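# Transfer an upright block row into the tray

## Task

Carry the line of blocks into the tray so they stay standing on their narrow edges with their broad faces pressed together. The flat stack must be left intact when the scene ends.

## Robot and tools

Robot: two six-joint arms with parallel grippers, named left_arm and right_arm. Left_arm sits on the +y side of the table and right_arm on the -y side; these names do not match left and right in the pictures. Calibrated base places in the scene frame: left_arm at (+0.003, +0.256, 0) m, right_arm at (-0.033, -0.213, 0) m. Both bases are turned almost zero about the vertical.

Frames: the scene frame has its origin on the table surface halfway between the nominal bases, with +x pointing out over the table and +z up. Fixed cameras and the table use the scene frame. Each arm reports its gripper pose (end_effector_position in metres, end_effector_quat_wxyz) in its own base frame. That position is the point between the finger pads, about 5 mm short of the tips, and it can be a few cm off. The fingers point along the gripper's +z axis and close along its y axis.

Row layout: every row is a single flat list of 14 numbers, each in [-1, 1], covering both arms even when only one moves. The first 7 are left_arm and the last 7 are right_arm. Within each block of 7 the order is: shoulder (joint2), elbow (joint3), wrist roll (joint6), forearm roll (joint4), waist (joint1), wrist pitch (joint5), then gripper opening. The six joint numbers are offsets, not angles. They are scaled so that 1.0 = 2.217 rad, and they count from the Joint targets that held when the action or call began, not from the previous row. Repeating an offset therefore adds to it. The opening number is absolute: +1 is fully open (pad gap 0.070 m) and -1 is closed. Sending 0 for an opening means half open, so resend the current command to keep a gripper as it is.

Joint ranges (rad): waist -2.618 to 2.618, shoulder 0 to 3.140, elbow -2.967 to 0, forearm roll -1.745 to 1.745, wrist pitch -1.220 to 1.220, wrist roll -2.094 to 2.094. Asking for more than 0.014 rad beyond a range makes that action refused for both arms. Closing a gripper fully takes about 1 s or more.

execute_actions(actions, cameras): actions is a list of actions. Each action is a list of up to 15 rows, and each row lasts 1/30 s. If an action has fewer rows, its last row is held until 15 steps have passed. An empty actions list simply reports the state and all images. cameras picks the images: omitted or ["all"] gives all, [] gives none. The cameras are cam_head_left, cam_head_right, cam_high, cam_low, cam_left_wrist and cam_right_wrist.

move(target, speed, blend, opening_speed, blocking, cameras): target is one 14-number row, or a list of up to 15 rows sharing a 10 s budget. Every row is an offset from the same starting Joint targets. All joints travel together, so the hand follows a curve, and nothing in the way or the other arm is avoided. speed is in rad/s for the joint with the farthest to travel, from 0.01 to 2 with a default of 0.5; it may be one number or one per target. blend (rad) rounds the corners at intermediate targets. opening_speed is the finger command rate per second on the -1..+1 scale, at least 0.2. blocking=false returns after about 0.5 s while the motion continues. The result adds a 'move:' line: done, off_target, moving, held or fault, plus the worst joint error for any arm off by more than 0.01 rad.

wait(seconds 0 to 10): the arms keep their last commands. stop: brakes a running move, and needs room to do it. zoom_image(camera, region [x0, y0, x1, y1] in pixels, at most 504x504) enlarges part of the latest image. read_manual returns licence text only. finished_scene(scene) ends the scene and cannot be undone; scene 1 is practice.

Result lines: Joint positions gives each arm's joints in the order above, plus the pad gap in m. Joint targets is the base that the next offsets count from. grip_measured is on the same scale as the opening command. Joint torques include the arm's own weight and have offsets and noise; positive means toward a larger angle. 'joint sent to its limit' means a joint was clipped at its end. 'joint command not followed' means the anti-collision check between the arms changed some steps. Step readings list joint angles during actions. MOTOR HOT warns that a motor is at 65 °C; at 80 °C that arm drops everything for 30-60 s. A TORQUE FAULT halts an arm for 10 s. Its limits are 21.6 N m on waist, shoulder and elbow and 7.52 N m on the three wrist joints, and the wrist motors give only about 4 N m.

Gripping: once the pads touch, command roughly 0.05 below the grip_measured reading for a firm hold, or less below it for a gentler one. Closing fast squeezes harder.

Avoid: dropping blocks, releasing anything that is still moving, knocking over or disturbing the flat stack, and pushing anything off the table. Avoid fast impacts, pressing hard into the table or the tray, arm-to-arm contact, and long holds at full stretch, which heat the motors. To stop a push, command the targets back past the current positions. Brief outside tugs may disturb held or loose items.

Each tool is called after "Call:" as name(argument=value, ...) on one line, values as JSON.

## Session

Call:
execute_actions(actions=[])

Scene clock: 0.00 s.
left_arm: end_effector_position=(+0.6553, +0.2153, +0.2133) grip_measured=+1.00 end_effector_quat_wxyz=(+0.695, -0.210, +0.656, +0.206) | right_arm: end_effector_position=(+0.0955, -0.2493, +0.1026) grip_measured=+1.00 end_effector_quat_wxyz=(+0.119, +0.888, +0.440, -0.063)
Joint names: [shoulder, elbow, wrist roll, forearm roll, waist, wrist pitch]
Joint positions: left_arm=[2.438 -1.964 0.696 -0.787 0.19 -0.594 0.07] | right_arm=[1.361 -0.817 1.213 -0.166 -1.099 0.883 0.07]
Joint torques (N m): no reading
Joint targets: left_arm=[2.438 -1.964 0.696 -0.787 0.190 -0.594] | right_arm=[1.361 -0.817 1.213 -0.166 -1.099 0.883]
Tool commands: left_gripper/opening=+1.0 right_gripper/opening=+1.0

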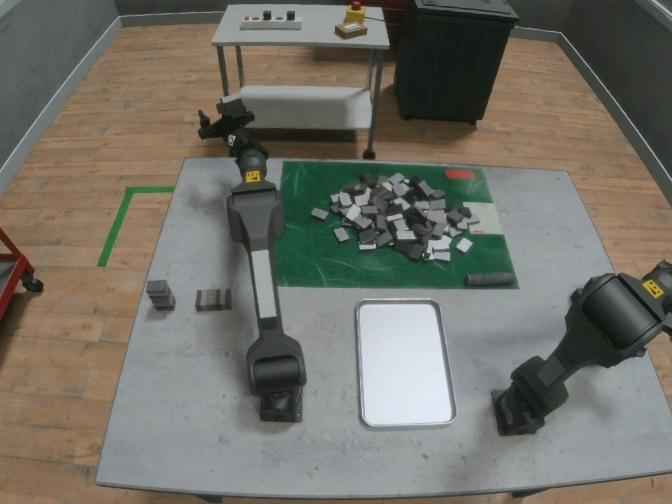

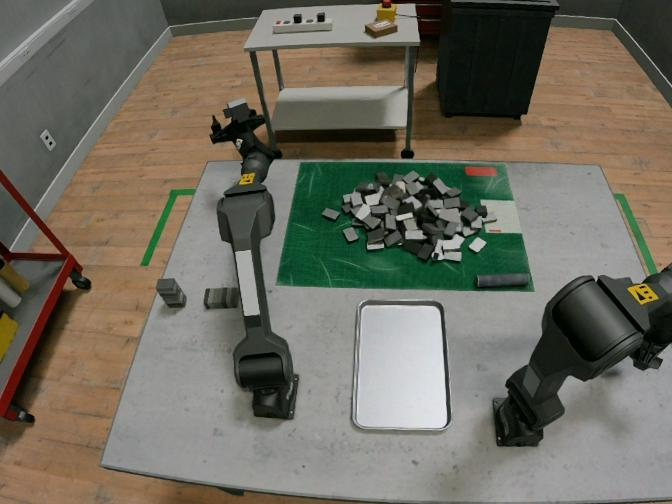

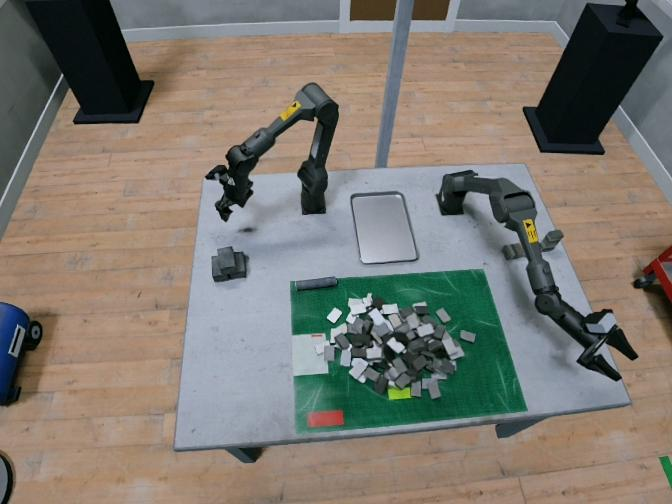

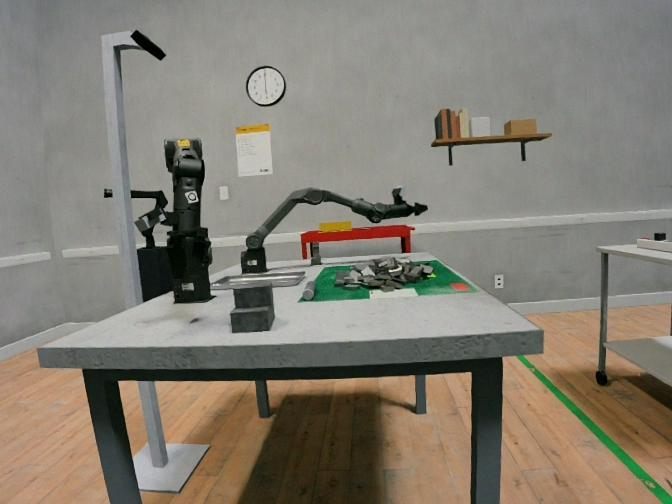

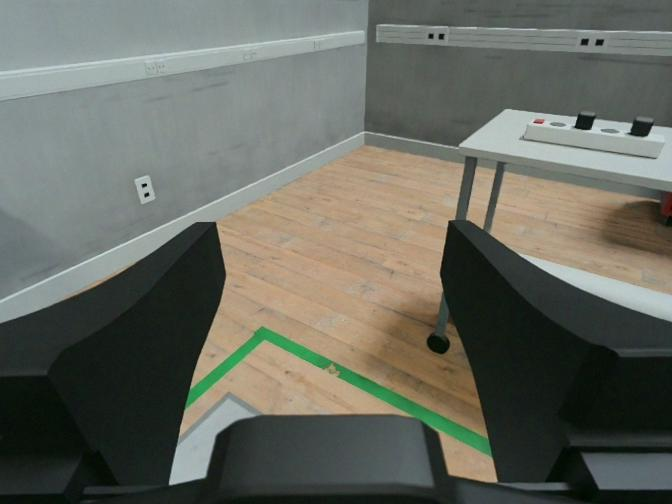

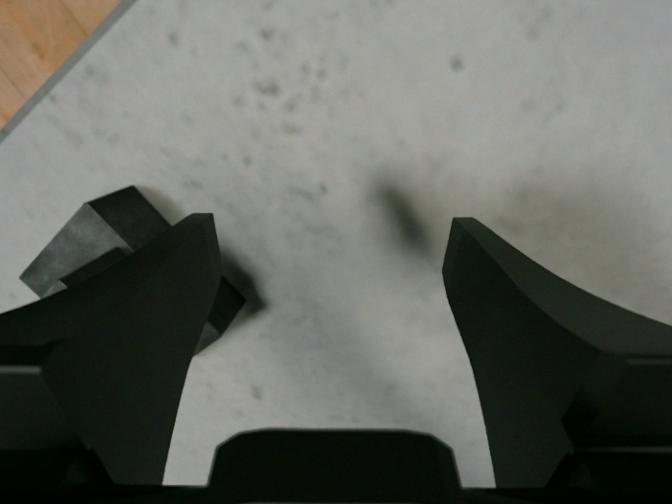

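Call:
zoom_image(camera="cam_head_left", region=[130, 260, 270, 330])

Call:
zoom_image(camera="cam_head_right", region=[140, 260, 280, 330])

Call:
zoom_image(camera="cam_high", region=[490, 210, 580, 280])

Call:
zoom_image(camera="cam_high", region=[190, 230, 270, 290])

Call:
zoom_image(camera="cam_low", region=[200, 240, 340, 345])

Call:
zoom_image(camera="cam_head_right", region=[540, 300, 670, 400])

Scaled by 3.600.

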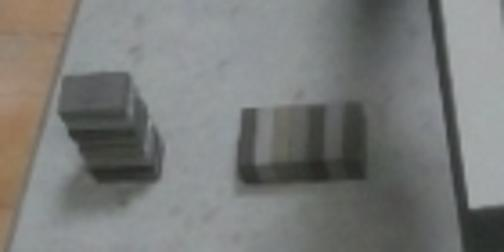

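Scaled by 3.600.

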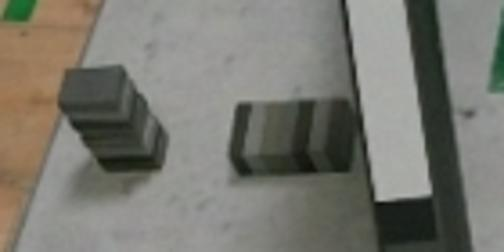

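Scaled by 5.600.

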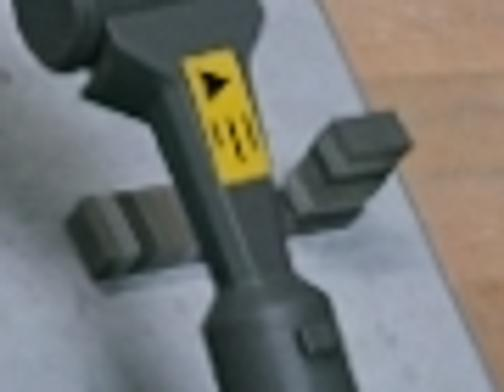

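Scaled by 6.300.

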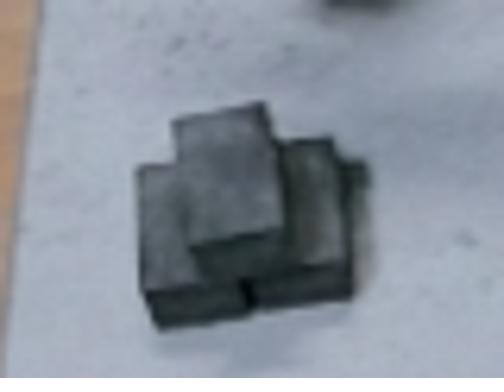

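Scaled by 3.600.

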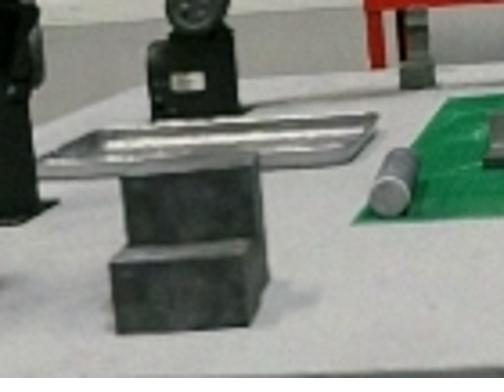

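Scaled by 3.877.

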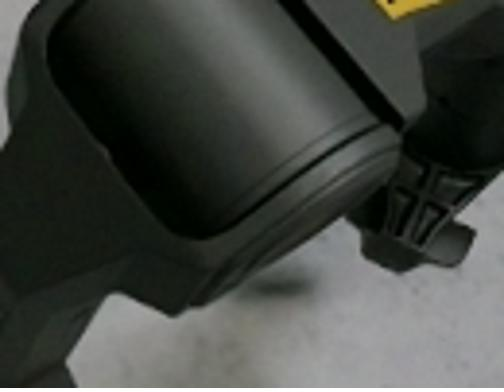

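Call:
move(target=[-0.302,0.258,-0.043,0.355,0.185,0.809,1,0,0,0,0,0,0,1], speed=0.9)

Scene clock: 6.60 s.
left_arm: end_effector_position=(+0.2954, +0.2022, +0.1208) grip_measured=+1.00 end_effector_quat_wxyz=(+0.034, +0.000, +0.999, +0.023) | right_arm: end_effector_position=(+0.0955, -0.2493, +0.1026) grip_measured=+1.00 end_effector_quat_wxyz=(+0.119, +0.888, +0.440, -0.063)
Joint positions: left_arm=[1.768 -1.391 0.601 0 0.6 1.199 0.07] | right_arm=[1.361 -0.817 1.213 -0.166 -1.099 0.883 0.07]
Joint torques (N m): left_arm=[-5.14 -2.53 -0.1 -0.2 -0.66 -0.15] | right_arm=[-3.34 -4.95 -0.04 -0.23 -0.49 -0.17]
Joint targets: left_arm=[1.769 -1.392 0.600 -0.001 0.600 1.199] | right_arm=[1.361 -0.817 1.213 -0.166 -1.099 0.883]
move: done

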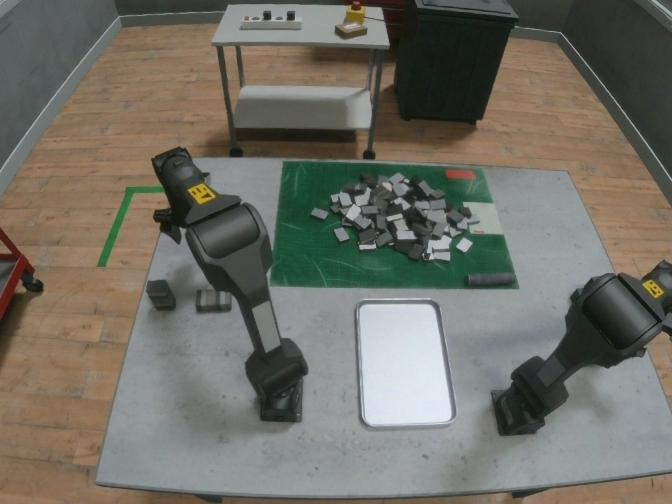

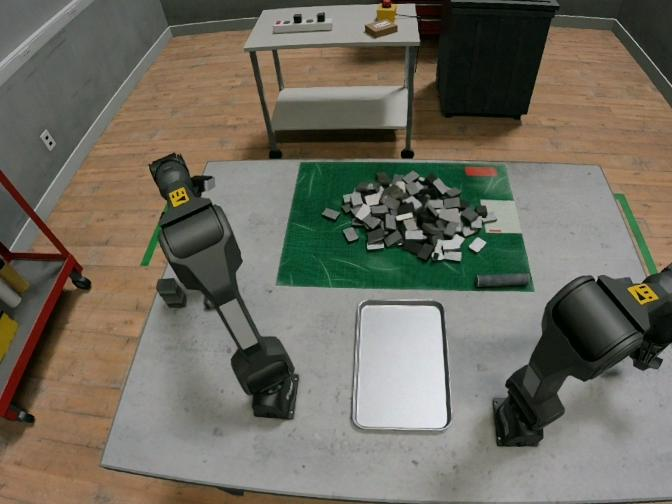

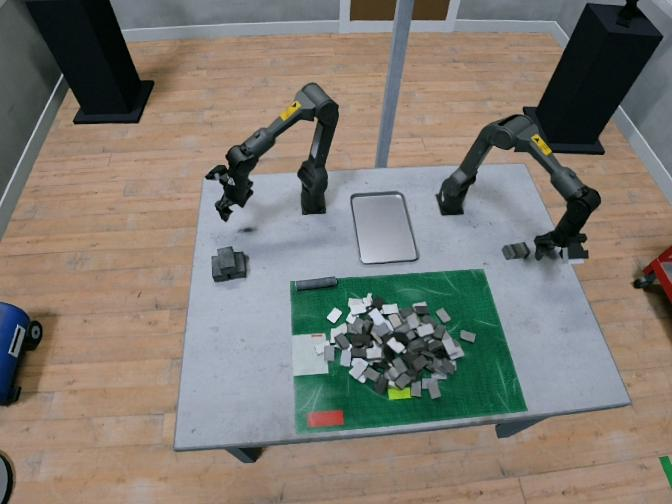

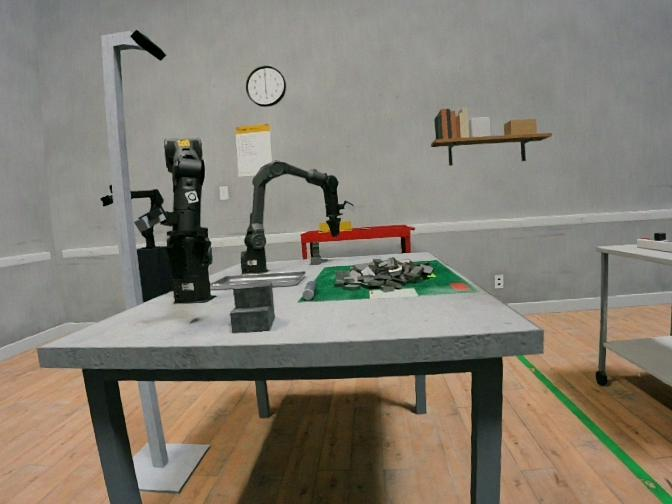

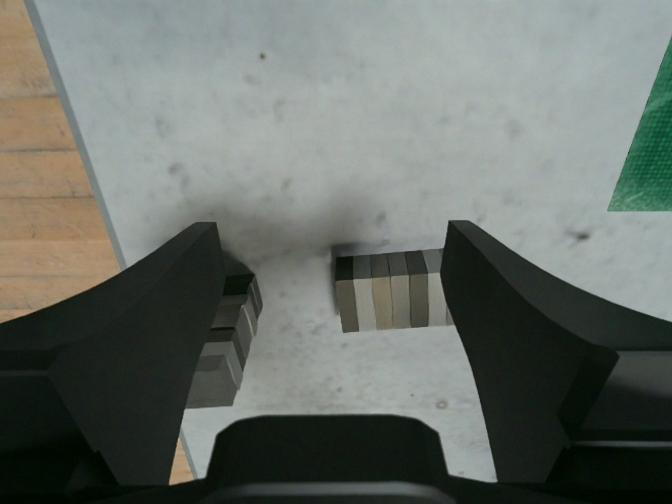

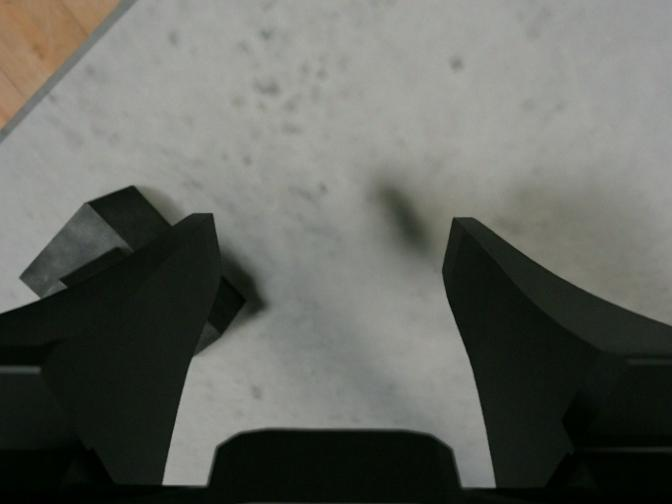

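Call:
zoom_image(camera="cam_left_wrist", region=[180, 220, 500, 420])

Scaled by 1.575.

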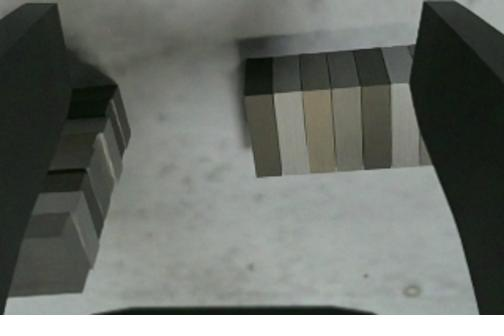

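Call:
move(target=[0,0,-0.067,0,-0.067,0,1,0,0,0,0,0,0,1], cameras=["cam_left_wrist","cam_head_left","cam_head_right"])

Call:
zoom_image(camera="cam_left_wrist", region=[230, 200, 480, 400])

Scene clock: 9.93 s.
left_arm: end_effector_position=(+0.3223, +0.1557, +0.1208) grip_measured=+1.00 end_effector_quat_wxyz=(+0.037, +0.000, +0.999, +0.018) | right_arm: end_effector_position=(+0.0955, -0.2493, +0.1026) grip_measured=+1.00 end_effector_quat_wxyz=(+0.119, +0.888, +0.440, -0.063)
Joint positions: left_arm=[1.768 -1.391 0.451 -0.001 0.451 1.199 0.07] | right_arm=[1.361 -0.817 1.213 -0.166 -1.099 0.883 0.07]
Joint torques (N m): left_arm=[-5.2 -2.88 0.14 -0.05 0.08 0.05] | right_arm=[-3.15 -5.08 -0.04 -0.26 -0.39 -0.15]
Joint targets: left_arm=[1.769 -1.392 0.452 -0.001 0.451 1.199] | right_arm=[1.361 -0.817 1.213 -0.166 -1.099 0.883]
move: done
Images, in order: cam_head_left, cam_head_right, cam_left_wrist.

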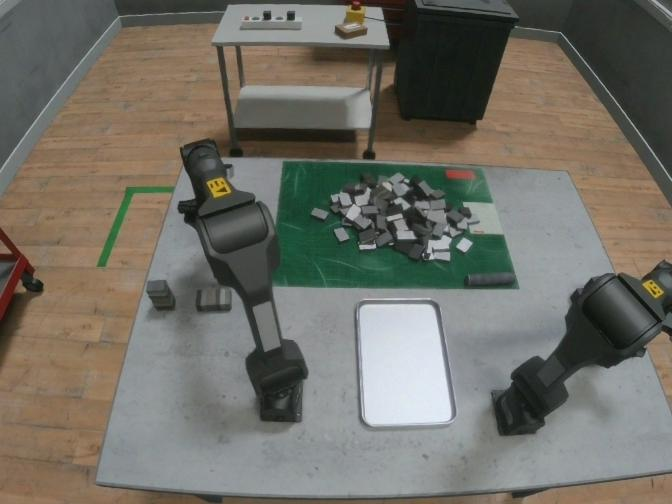

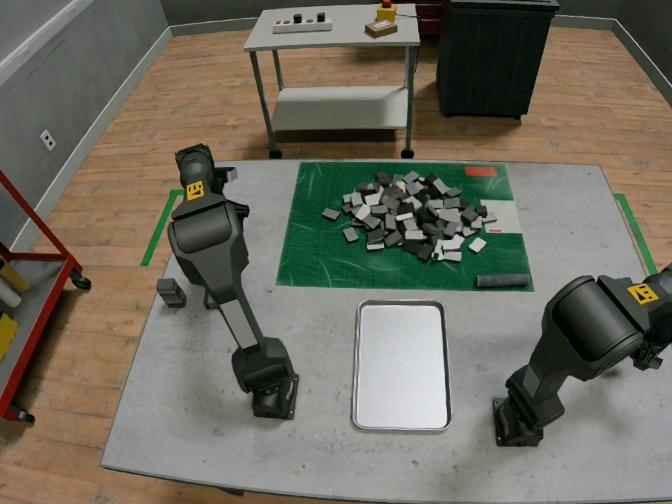

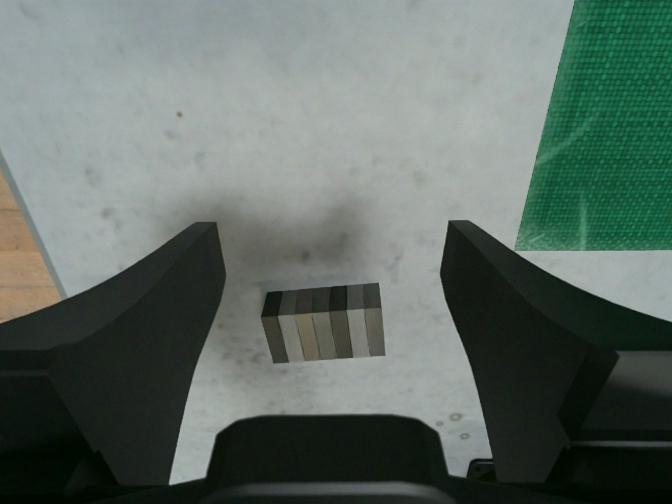

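Scaled by 2.016.

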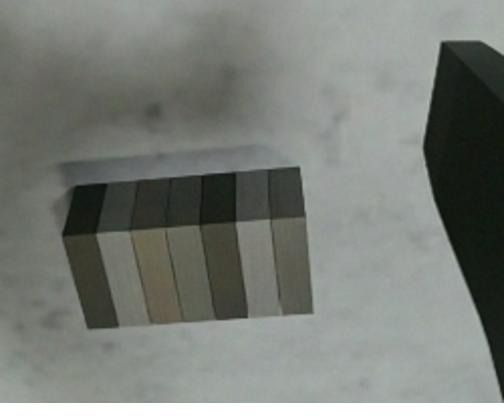

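Call:
move(target=[-0.1803,0.208,-0.664,0,0.0852,0.007,1,0,0,0,0,0,0,1], speed=0.9, cameras=["cam_left_wrist","cam_head_left","cam_head_right"])

Scene clock: 16.17 s.
left_arm: end_effector_position=(+0.1808, +0.1343, +0.1199) grip_measured=+1.00 end_effector_quat_wxyz=(-0.002, +0.738, -0.675, +0.001) | right_arm: end_effector_position=(+0.0955, -0.2493, +0.1026) grip_measured=+1.00 end_effector_quat_wxyz=(+0.119, +0.888, +0.440, -0.063)
Joint positions: left_arm=[1.369 -0.93 -1.02 -0.001 0.64 1.214 0.07] | right_arm=[1.361 -0.817 1.213 -0.166 -1.099 0.883 0.07]
Joint torques (N m): left_arm=[-2.87 -2.41 0.09 0 -0.22 0.09] | right_arm=[-3.33 -4.84 -0.01 -0.29 -0.51 -0.17]
Joint targets: left_arm=[1.369 -0.931 -1.020 -0.001 0.640 1.215] | right_arm=[1.361 -0.817 1.213 -0.166 -1.099 0.883]
move: done
Images, in order: cam_head_left, cam_head_right, cam_left_wrist.

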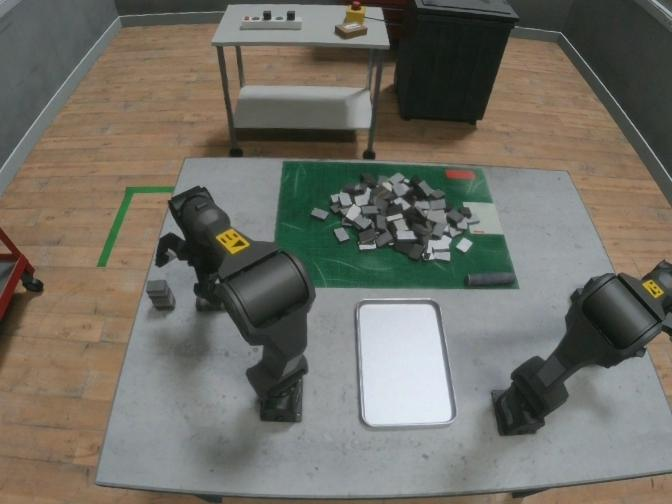

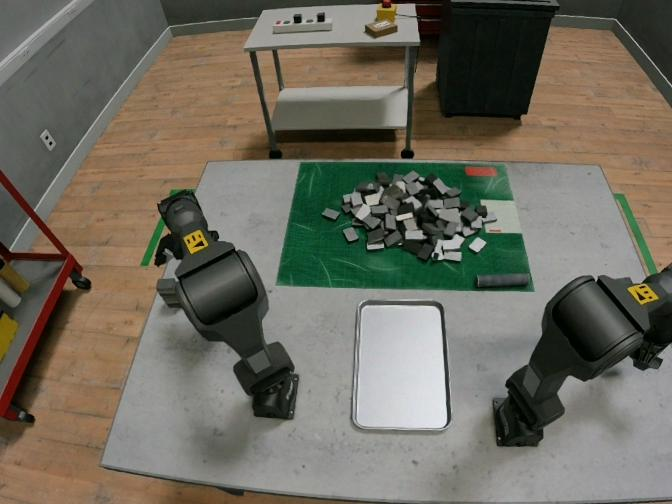

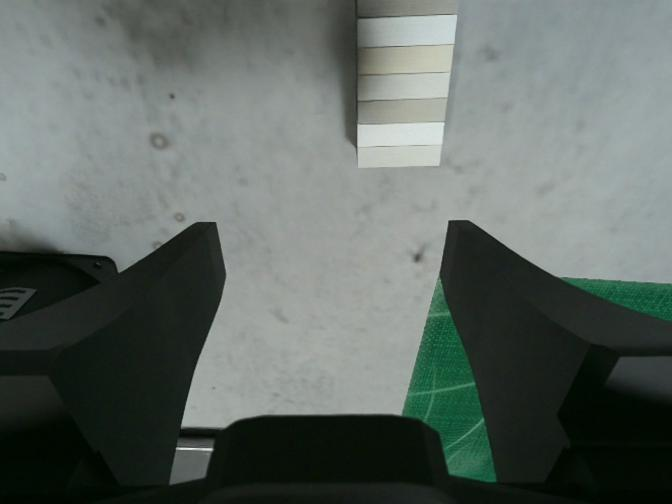

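Call:
move(target=[0.0777,0.0371,-0.0325,0,-0.0325,-0.1125,1,0,0,0,0,0,0,1], cameras=["cam_left_wrist","cam_high"])

Scene clock: 20.10 s.
left_arm: end_effector_position=(+0.2096, +0.1334, +0.0595) grip_measured=+1.00 end_effector_quat_wxyz=(+0.001, +0.738, -0.675, +0.000) | right_arm: end_effector_position=(+0.0955, -0.2493, +0.1026) grip_measured=+1.00 end_effector_quat_wxyz=(+0.119, +0.888, +0.440, -0.063)
Joint positions: left_arm=[1.543 -0.848 -1.092 -0.001 0.568 0.965 0.07] | right_arm=[1.361 -0.817 1.213 -0.166 -1.099 0.883 0.07]
Joint torques (N m): left_arm=[-4.39 -2.44 0.12 -0.08 0.03 0.23] | right_arm=[-3.31 -5.15 0 -0.29 -0.34 -0.16]
Joint targets: left_arm=[1.541 -0.848 -1.092 -0.001 0.568 0.966] | right_arm=[1.361 -0.817 1.213 -0.166 -1.099 0.883]
move: done
Images, in order: cam_high, cam_left_wrist.

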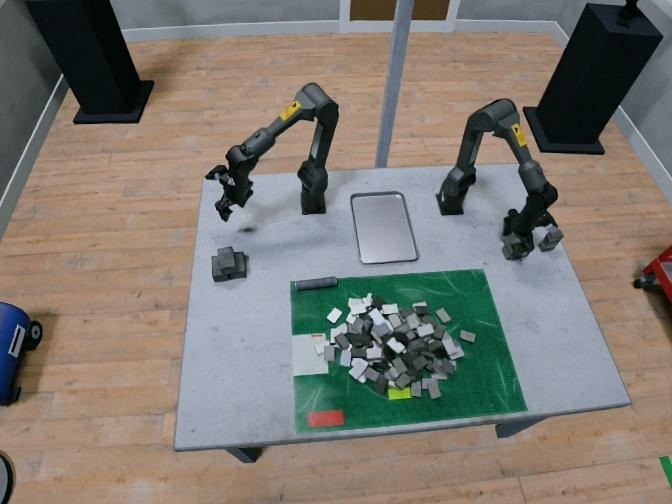

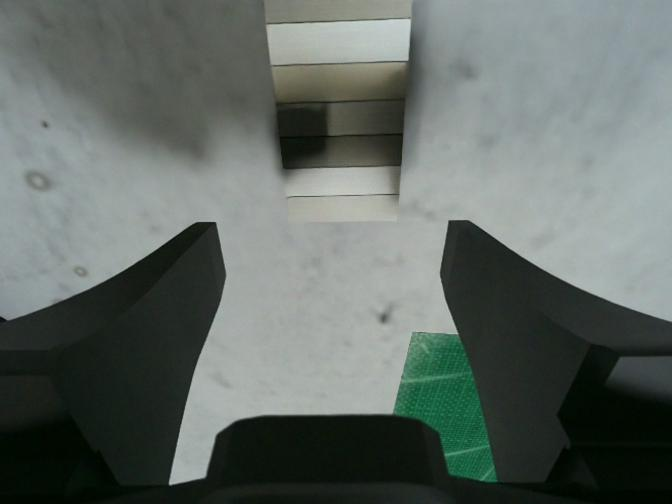

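Call:
move(target=[0.0433,0.0392,-0.0112,0,-0.0112,-0.083,1,0,0,0,0,0,0,1], speed=0.15, cameras=["cam_left_wrist","cam_low"])

Call:
zoom_image(camera="cam_low", region=[290, 220, 350, 280])

Scene clock: 22.57 s.
left_arm: end_effector_position=(+0.2138, +0.1289, +0.0177) grip_measured=+1.00 end_effector_quat_wxyz=(+0.000, +0.738, -0.675, +0.000) | right_arm: end_effector_position=(+0.0955, -0.2493, +0.1026) grip_measured=+1.00 end_effector_quat_wxyz=(+0.119, +0.888, +0.440, -0.063)
Joint positions: left_arm=[1.638 -0.761 -1.117 -0.001 0.543 0.78 0.07] | right_arm=[1.361 -0.817 1.213 -0.166 -1.099 0.883 0.07]
Joint torques (N m): left_arm=[-4.24 -1.85 -0.06 -0.11 -0.52 0.22] | right_arm=[-3.15 -4.94 -0.04 -0.27 -0.2 -0.15]
Joint targets: left_arm=[1.637 -0.762 -1.117 -0.001 0.543 0.782] | right_arm=[1.361 -0.817 1.213 -0.166 -1.099 0.883]
move: done
Images, in order: cam_low, cam_left_wrist.

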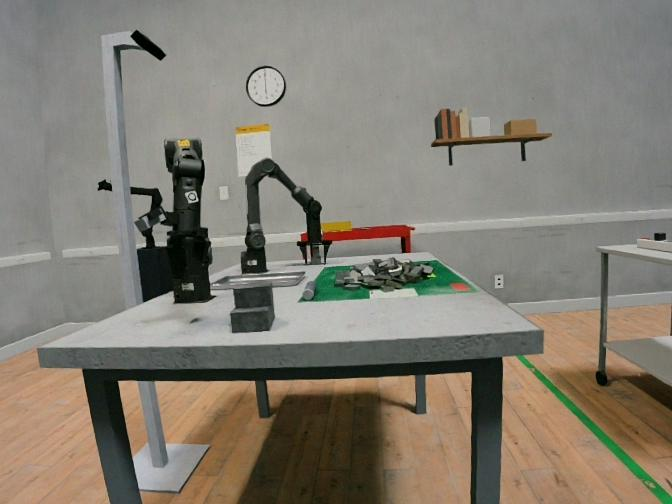

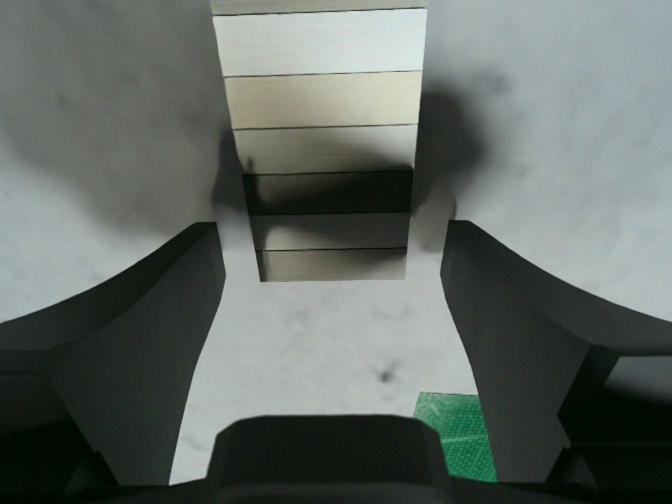

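Scaled by 8.400.

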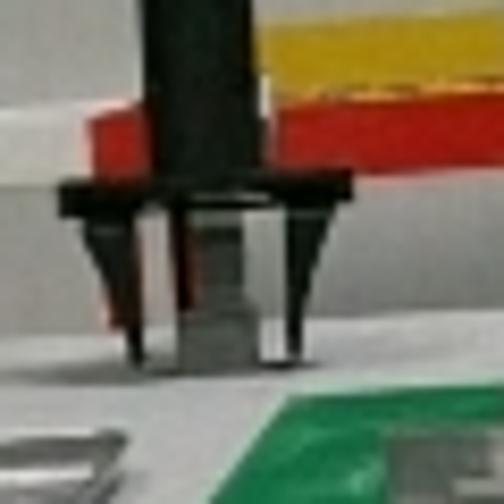

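Call:
move(target=[[0.0063,0.0046,0,0,0,-0.0105,0.45,0,0,0,0,0,0,1],[0.0063,0.0046,0,0,0,-0.0105,0.2,0,0,0,0,0,0,1]], speed=0.15, opening_speed=0.5, cameras=["cam_left_wrist"])

Scene clock: 25.37 s.
left_arm: end_effector_position=(+0.2137, +0.1289, +0.0127) grip_measured=+0.20 end_effector_quat_wxyz=(+0.000, +0.738, -0.675, +0.000) | right_arm: end_effector_position=(+0.0955, -0.2493, +0.1026) grip_measured=+1.00 end_effector_quat_wxyz=(+0.119, +0.888, +0.440, -0.063)
Joint positions: left_arm=[1.651 -0.752 -1.117 -0.001 0.543 0.758 0.042] | right_arm=[1.361 -0.817 1.213 -0.166 -1.099 0.883 0.07]
Joint torques (N m): left_arm=[-3.85 -1.44 0.12 -0.07 0.04 0.22] | right_arm=[-3.39 -4.94 -0.04 -0.3 -0.36 -0.13]
Joint targets: left_arm=[1.651 -0.751 -1.117 -0.001 0.543 0.758] | right_arm=[1.361 -0.817 1.213 -0.166 -1.099 0.883]
move: done
Images, in order: cam_left_wrist.

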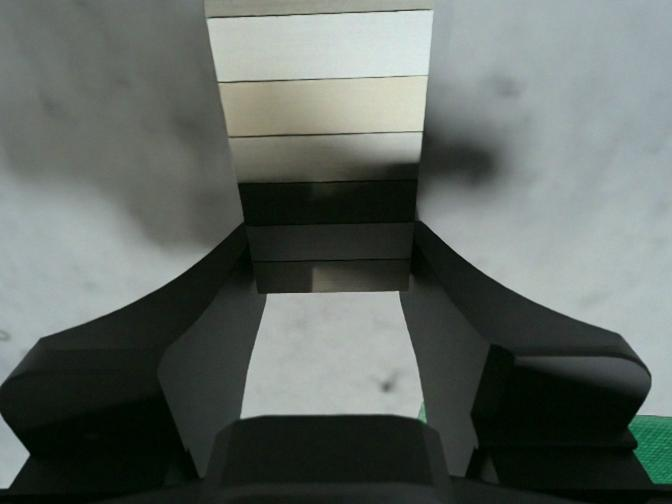

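Call:
move(target=[[0,0,0,0,0,0,0.06,0,0,0,0,0,0,1],[-0.015,0.0197,-0.0479,0,-0.0479,-0.0047,0.06,0,0,0,0,0,0,1]], speed=0.1, opening_speed=0.4, cameras=["cam_left_wrist"])

Scene clock: 27.70 s.
left_arm: end_effector_position=(+0.2159, +0.1005, +0.0124) grip_measured=+0.16 end_effector_quat_wxyz=(+0.001, +0.738, -0.675, +0.000) | right_arm: end_effector_position=(+0.0955, -0.2493, +0.1026) grip_measured=+1.00 end_effector_quat_wxyz=(+0.119, +0.888, +0.440, -0.063)
Joint positions: left_arm=[1.619 -0.708 -1.224 -0.001 0.436 0.749 0.04] | right_arm=[1.361 -0.817 1.213 -0.166 -1.099 0.883 0.07]
Joint torques (N m): left_arm=[-4.24 -1.64 0.14 -0.04 -0.02 -0.08] | right_arm=[-3.37 -4.91 -0.01 -0.3 -0.53 -0.22]
Joint targets: left_arm=[1.618 -0.708 -1.223 -0.001 0.437 0.748] | right_arm=[1.361 -0.817 1.213 -0.166 -1.099 0.883]
move: done
Images, in order: cam_left_wrist.

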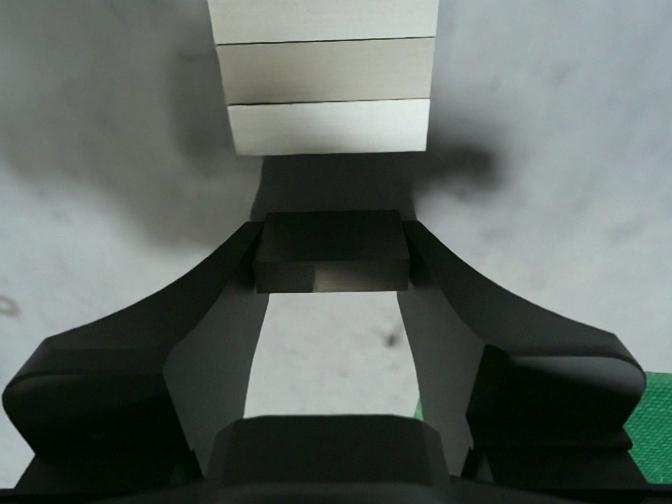

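Call:
move(target=[-0.0732,-0.0817,0,0,0,0.1548,0.02,0,0,0,0,0,0,1], speed=0.25, cameras=["cam_left_wrist"])

Scene clock: 31.50 s.
left_arm: end_effector_position=(+0.2163, +0.1007, +0.0904) grip_measured=+0.16 end_effector_quat_wxyz=(+0.000, +0.738, -0.675, +0.001) | right_arm: end_effector_position=(+0.0955, -0.2493, +0.1026) grip_measured=+1.00 end_effector_quat_wxyz=(+0.119, +0.888, +0.440, -0.063)
Joint positions: left_arm=[1.455 -0.89 -1.224 -0.001 0.436 1.092 0.04] | right_arm=[1.361 -0.817 1.213 -0.166 -1.099 0.883 0.07]
Joint torques (N m): left_arm=[-3.12 -2.14 0.09 -0.11 -0.33 -0.1] | right_arm=[-3.37 -4.96 -0.02 -0.28 -0.14 -0.14]
Joint targets: left_arm=[1.456 -0.889 -1.223 -0.001 0.437 1.091] | right_arm=[1.361 -0.817 1.213 -0.166 -1.099 0.883]
move: done
Images, in order: cam_left_wrist.

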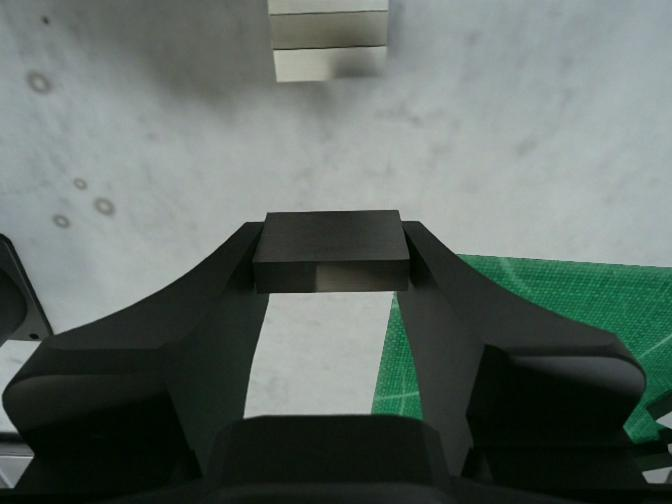

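Call:
zoom_image(camera="cam_left_wrist", region=[230, 0, 430, 310])

Call:
zoom_image(camera="cam_head_right", region=[140, 230, 280, 330])

Scaled by 1.626.

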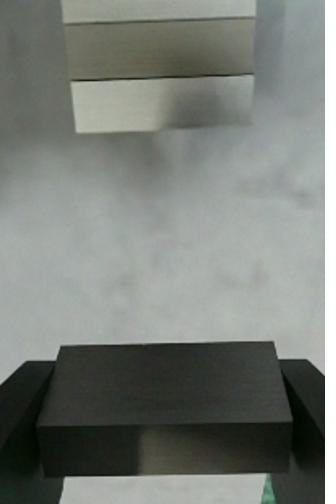

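This scene's latest camera images include none from cam_head_right. They are from: cam_left_wrist. cam_head_right's image comes with the result of a call that names it in "cameras".

Call:
move(target=[0.0423,-0.0459,0.0636,0,-0.6852,0.0036,0.02,0,0,0,0,0,0,1], speed=0.6)

Scene clock: 35.57 s.
left_arm: end_effector_position=(+0.1247, -0.2349, +0.0901) grip_measured=+0.16 end_effector_quat_wxyz=(+0.000, +0.000, +1.000, -0.001) | right_arm: end_effector_position=(+0.0955, -0.2493, +0.1026) grip_measured=+1.00 end_effector_quat_wxyz=(+0.119, +0.888, +0.440, -0.063)
Joint positions: left_arm=[1.549 -0.99 -1.082 -0.001 -1.082 1.098 0.04] | right_arm=[1.361 -0.817 1.213 -0.166 -1.099 0.883 0.07]
Joint torques (N m): left_arm=[-3.88 -2.69 0.01 0.02 0.03 0.21] | right_arm=[-3.39 -5.05 -0.01 -0.31 -0.21 -0.18]
Joint targets: left_arm=[1.550 -0.991 -1.082 -0.001 -1.082 1.099] | right_arm=[1.361 -0.817 1.213 -0.166 -1.099 0.883]
move: done

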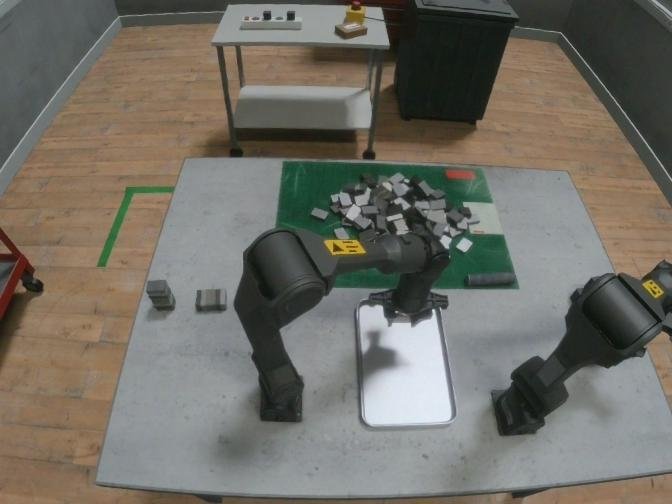

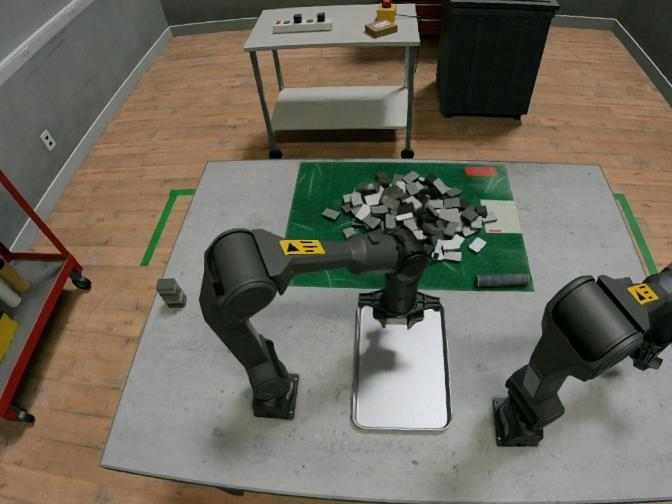

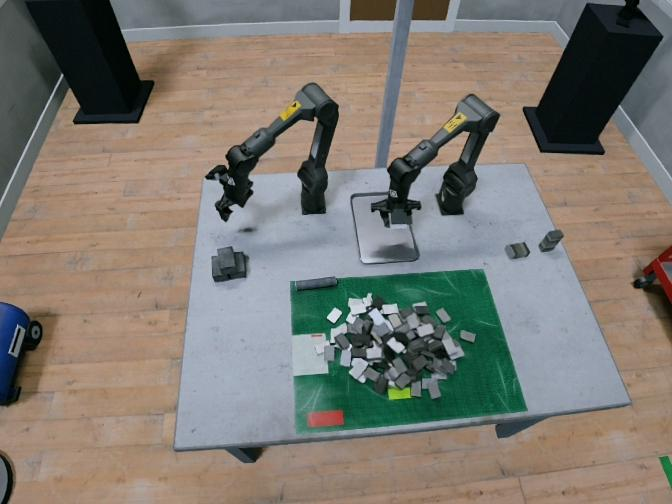

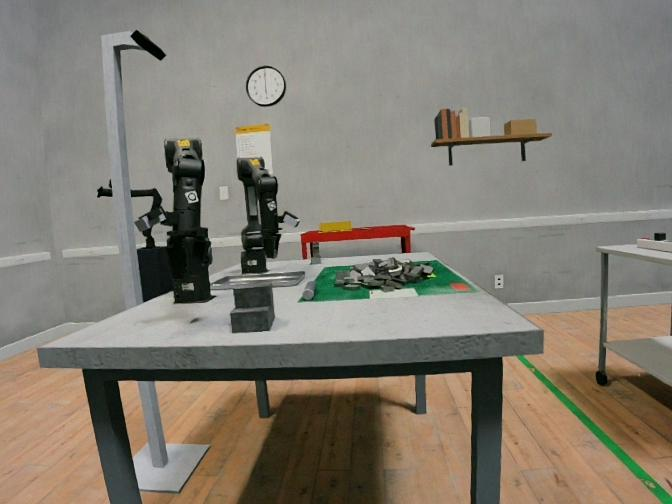

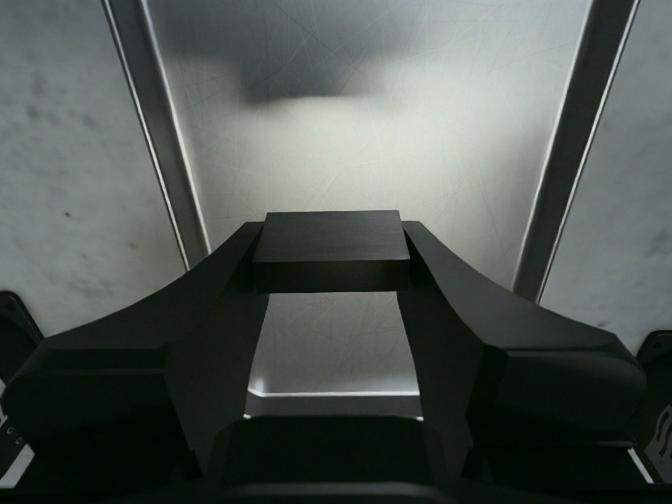

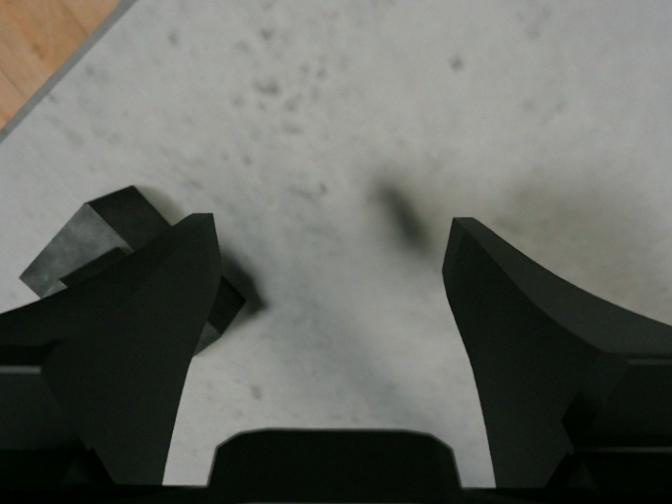

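Call:
move(target=[0.0645,0.0756,0,0,0,-0.1403,0.02,0,0,0,0,0,0,1], speed=0.2, cameras=["cam_left_wrist"])

Scene clock: 43.57 s.
left_arm: end_effector_position=(+0.1246, -0.2346, +0.0152) grip_measured=+0.16 end_effector_quat_wxyz=(+0.000, +0.000, +1.000, +0.000) | right_arm: end_effector_position=(+0.0955, -0.2493, +0.1026) grip_measured=+1.00 end_effector_quat_wxyz=(+0.119, +0.888, +0.440, -0.063)
Joint positions: left_arm=[1.693 -0.822 -1.082 -0.001 -1.082 0.788 0.04] | right_arm=[1.361 -0.817 1.213 -0.166 -1.099 0.883 0.07]
Joint torques (N m): left_arm=[-4.99 -2.14 -0.09 -0.01 -0.62 0.23] | right_arm=[-3.29 -5.03 0.01 -0.3 -0.31 -0.16]
Joint targets: left_arm=[1.693 -0.823 -1.082 -0.001 -1.082 0.788] | right_arm=[1.361 -0.817 1.213 -0.166 -1.099 0.883]
move: done
Images, in order: cam_left_wrist.

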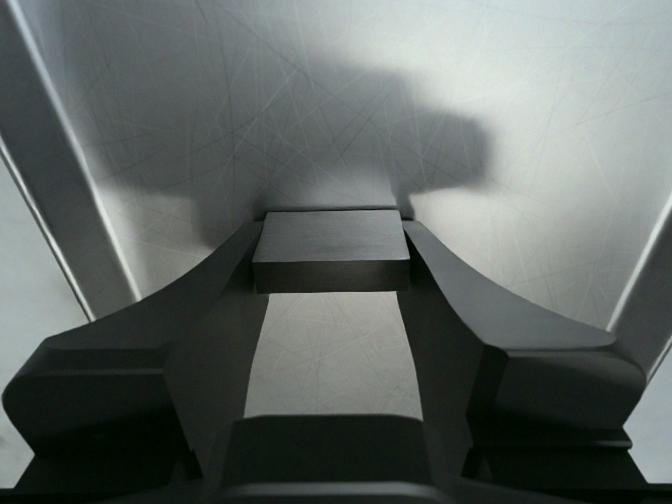

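Call:
move(target=[[0.0025,0.0019,0,0,0,-0.0042,0.02,0,0,0,0,0,0,1],[0.0025,0.0019,0,0,0,-0.0042,0.45,0,0,0,0,0,0,1]], speed=0.1, opening_speed=0.3, cameras=["cam_left_wrist"])

Scene clock: 46.27 s.
left_arm: end_effector_position=(+0.1247, -0.2348, +0.0135) grip_measured=+0.45 end_effector_quat_wxyz=(+0.000, +0.000, +1.000, +0.000) | right_arm: end_effector_position=(+0.0955, -0.2493, +0.1026) grip_measured=+1.00 end_effector_quat_wxyz=(+0.119, +0.888, +0.440, -0.063)
Joint positions: left_arm=[1.698 -0.819 -1.082 -0.001 -1.082 0.78 0.051] | right_arm=[1.361 -0.817 1.213 -0.166 -1.099 0.883 0.07]
Joint torques (N m): left_arm=[-3.87 -1.48 -0.09 -0.01 -0.64 0.05] | right_arm=[-3.46 -4.99 -0.02 -0.31 -0.32 -0.15]
Joint targets: left_arm=[1.698 -0.819 -1.082 -0.001 -1.082 0.779] | right_arm=[1.361 -0.817 1.213 -0.166 -1.099 0.883]
move: done
Images, in order: cam_left_wrist.

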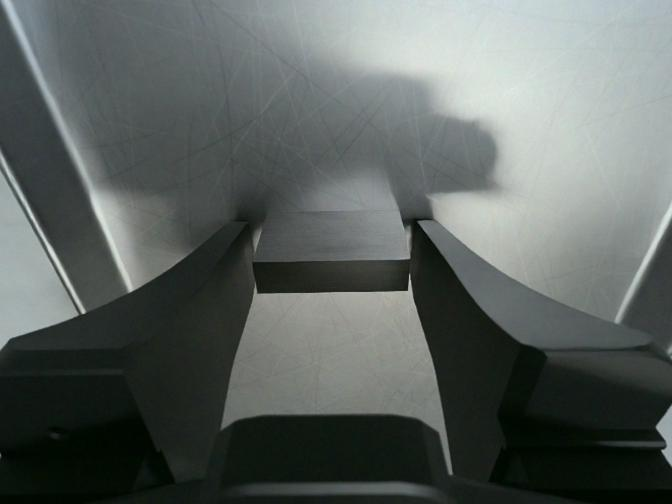

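Call:
move(target=[[-0.067,-0.0775,0,0,0,0.1444,0.45,0,0,0,0,0,0,1],[-0.0907,-0.0511,-0.0124,0,0.7363,0.1418,0.45,0,0,0,0,0,0,1],[-0.0907,-0.0511,-0.0124,0,0.7363,0.1418,0.9,0,0,0,0,0,0,1]], speed=[0.4,0.8,0.8], cameras=["cam_left_wrist","cam_head_left"])

Scene clock: 51.67 s.
left_arm: end_effector_position=(+0.2134, +0.1307, +0.0898) grip_measured=+0.90 end_effector_quat_wxyz=(+0.001, +0.738, -0.675, +0.000) | right_arm: end_effector_position=(+0.0955, -0.2493, +0.1026) grip_measured=+1.00 end_effector_quat_wxyz=(+0.119, +0.888, +0.440, -0.063)
Joint positions: left_arm=[1.497 -0.932 -1.11 -0.001 0.55 1.094 0.066] | right_arm=[1.361 -0.817 1.213 -0.166 -1.099 0.883 0.07]
Joint torques (N m): left_arm=[-3.96 -2.04 -0.06 -0.11 -0.54 -0.09] | right_arm=[-3.37 -5.28 -0.02 -0.3 -0.22 -0.17]
Joint targets: left_arm=[1.497 -0.932 -1.110 -0.001 0.550 1.093] | right_arm=[1.361 -0.817 1.213 -0.166 -1.099 0.883]
move: done
Images, in order: cam_head_left, cam_left_wrist.

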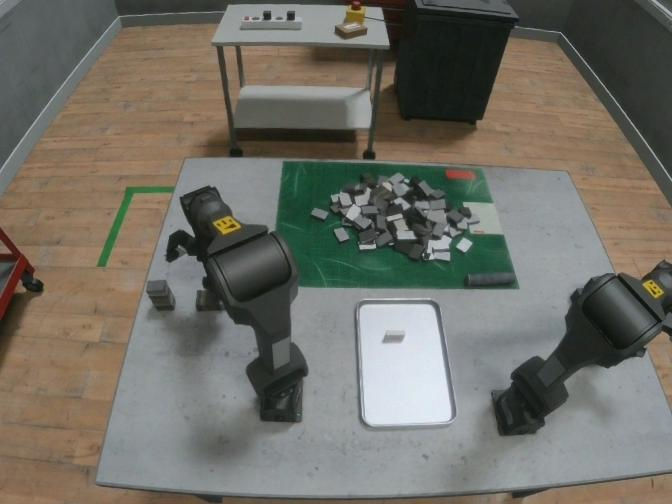

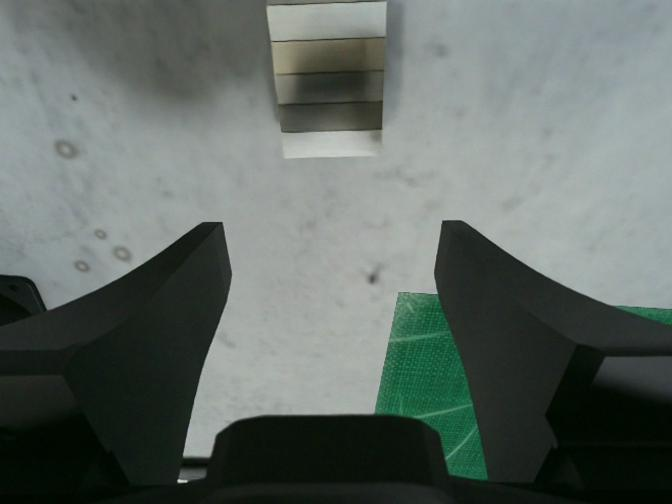

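Call:
move(target=[[0.0707,0.0798,0,0,0,-0.1506,0.9,0,0,0,0,0,0,1],[0.0707,0.0798,0,0,0,-0.1506,0.05,0,0,0,0,0,0,1]], speed=0.3, opening_speed=0.8, cameras=["cam_left_wrist"])

Scene clock: 54.67 s.
left_arm: end_effector_position=(+0.2134, +0.1308, +0.0126) grip_measured=+0.14 end_effector_quat_wxyz=(+0.000, +0.738, -0.675, +0.000) | right_arm: end_effector_position=(+0.0955, -0.2493, +0.1026) grip_measured=+1.00 end_effector_quat_wxyz=(+0.119, +0.888, +0.440, -0.063)
Joint positions: left_arm=[1.654 -0.755 -1.11 -0.001 0.55 0.759 0.04] | right_arm=[1.361 -0.817 1.213 -0.166 -1.099 0.883 0.07]
Joint torques (N m): left_arm=[-4.54 -2.2 0.12 -0.11 0 0.09] | right_arm=[-3.41 -5.04 0.02 -0.32 -0.22 -0.16]
Joint targets: left_arm=[1.654 -0.755 -1.110 -0.001 0.550 0.759] | right_arm=[1.361 -0.817 1.213 -0.166 -1.099 0.883]
move: done
Images, in order: cam_left_wrist.

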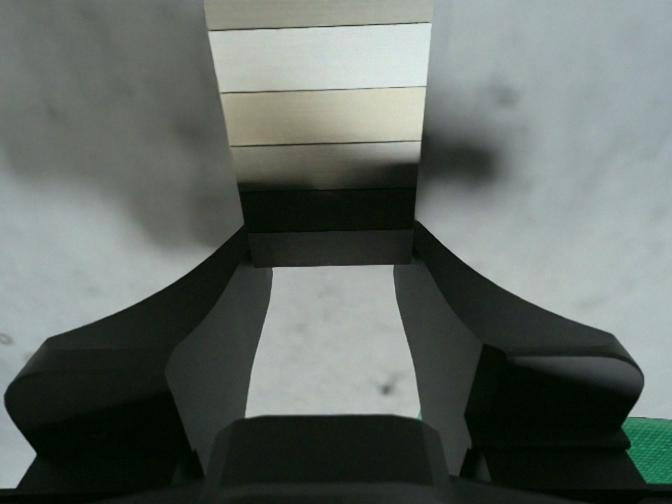

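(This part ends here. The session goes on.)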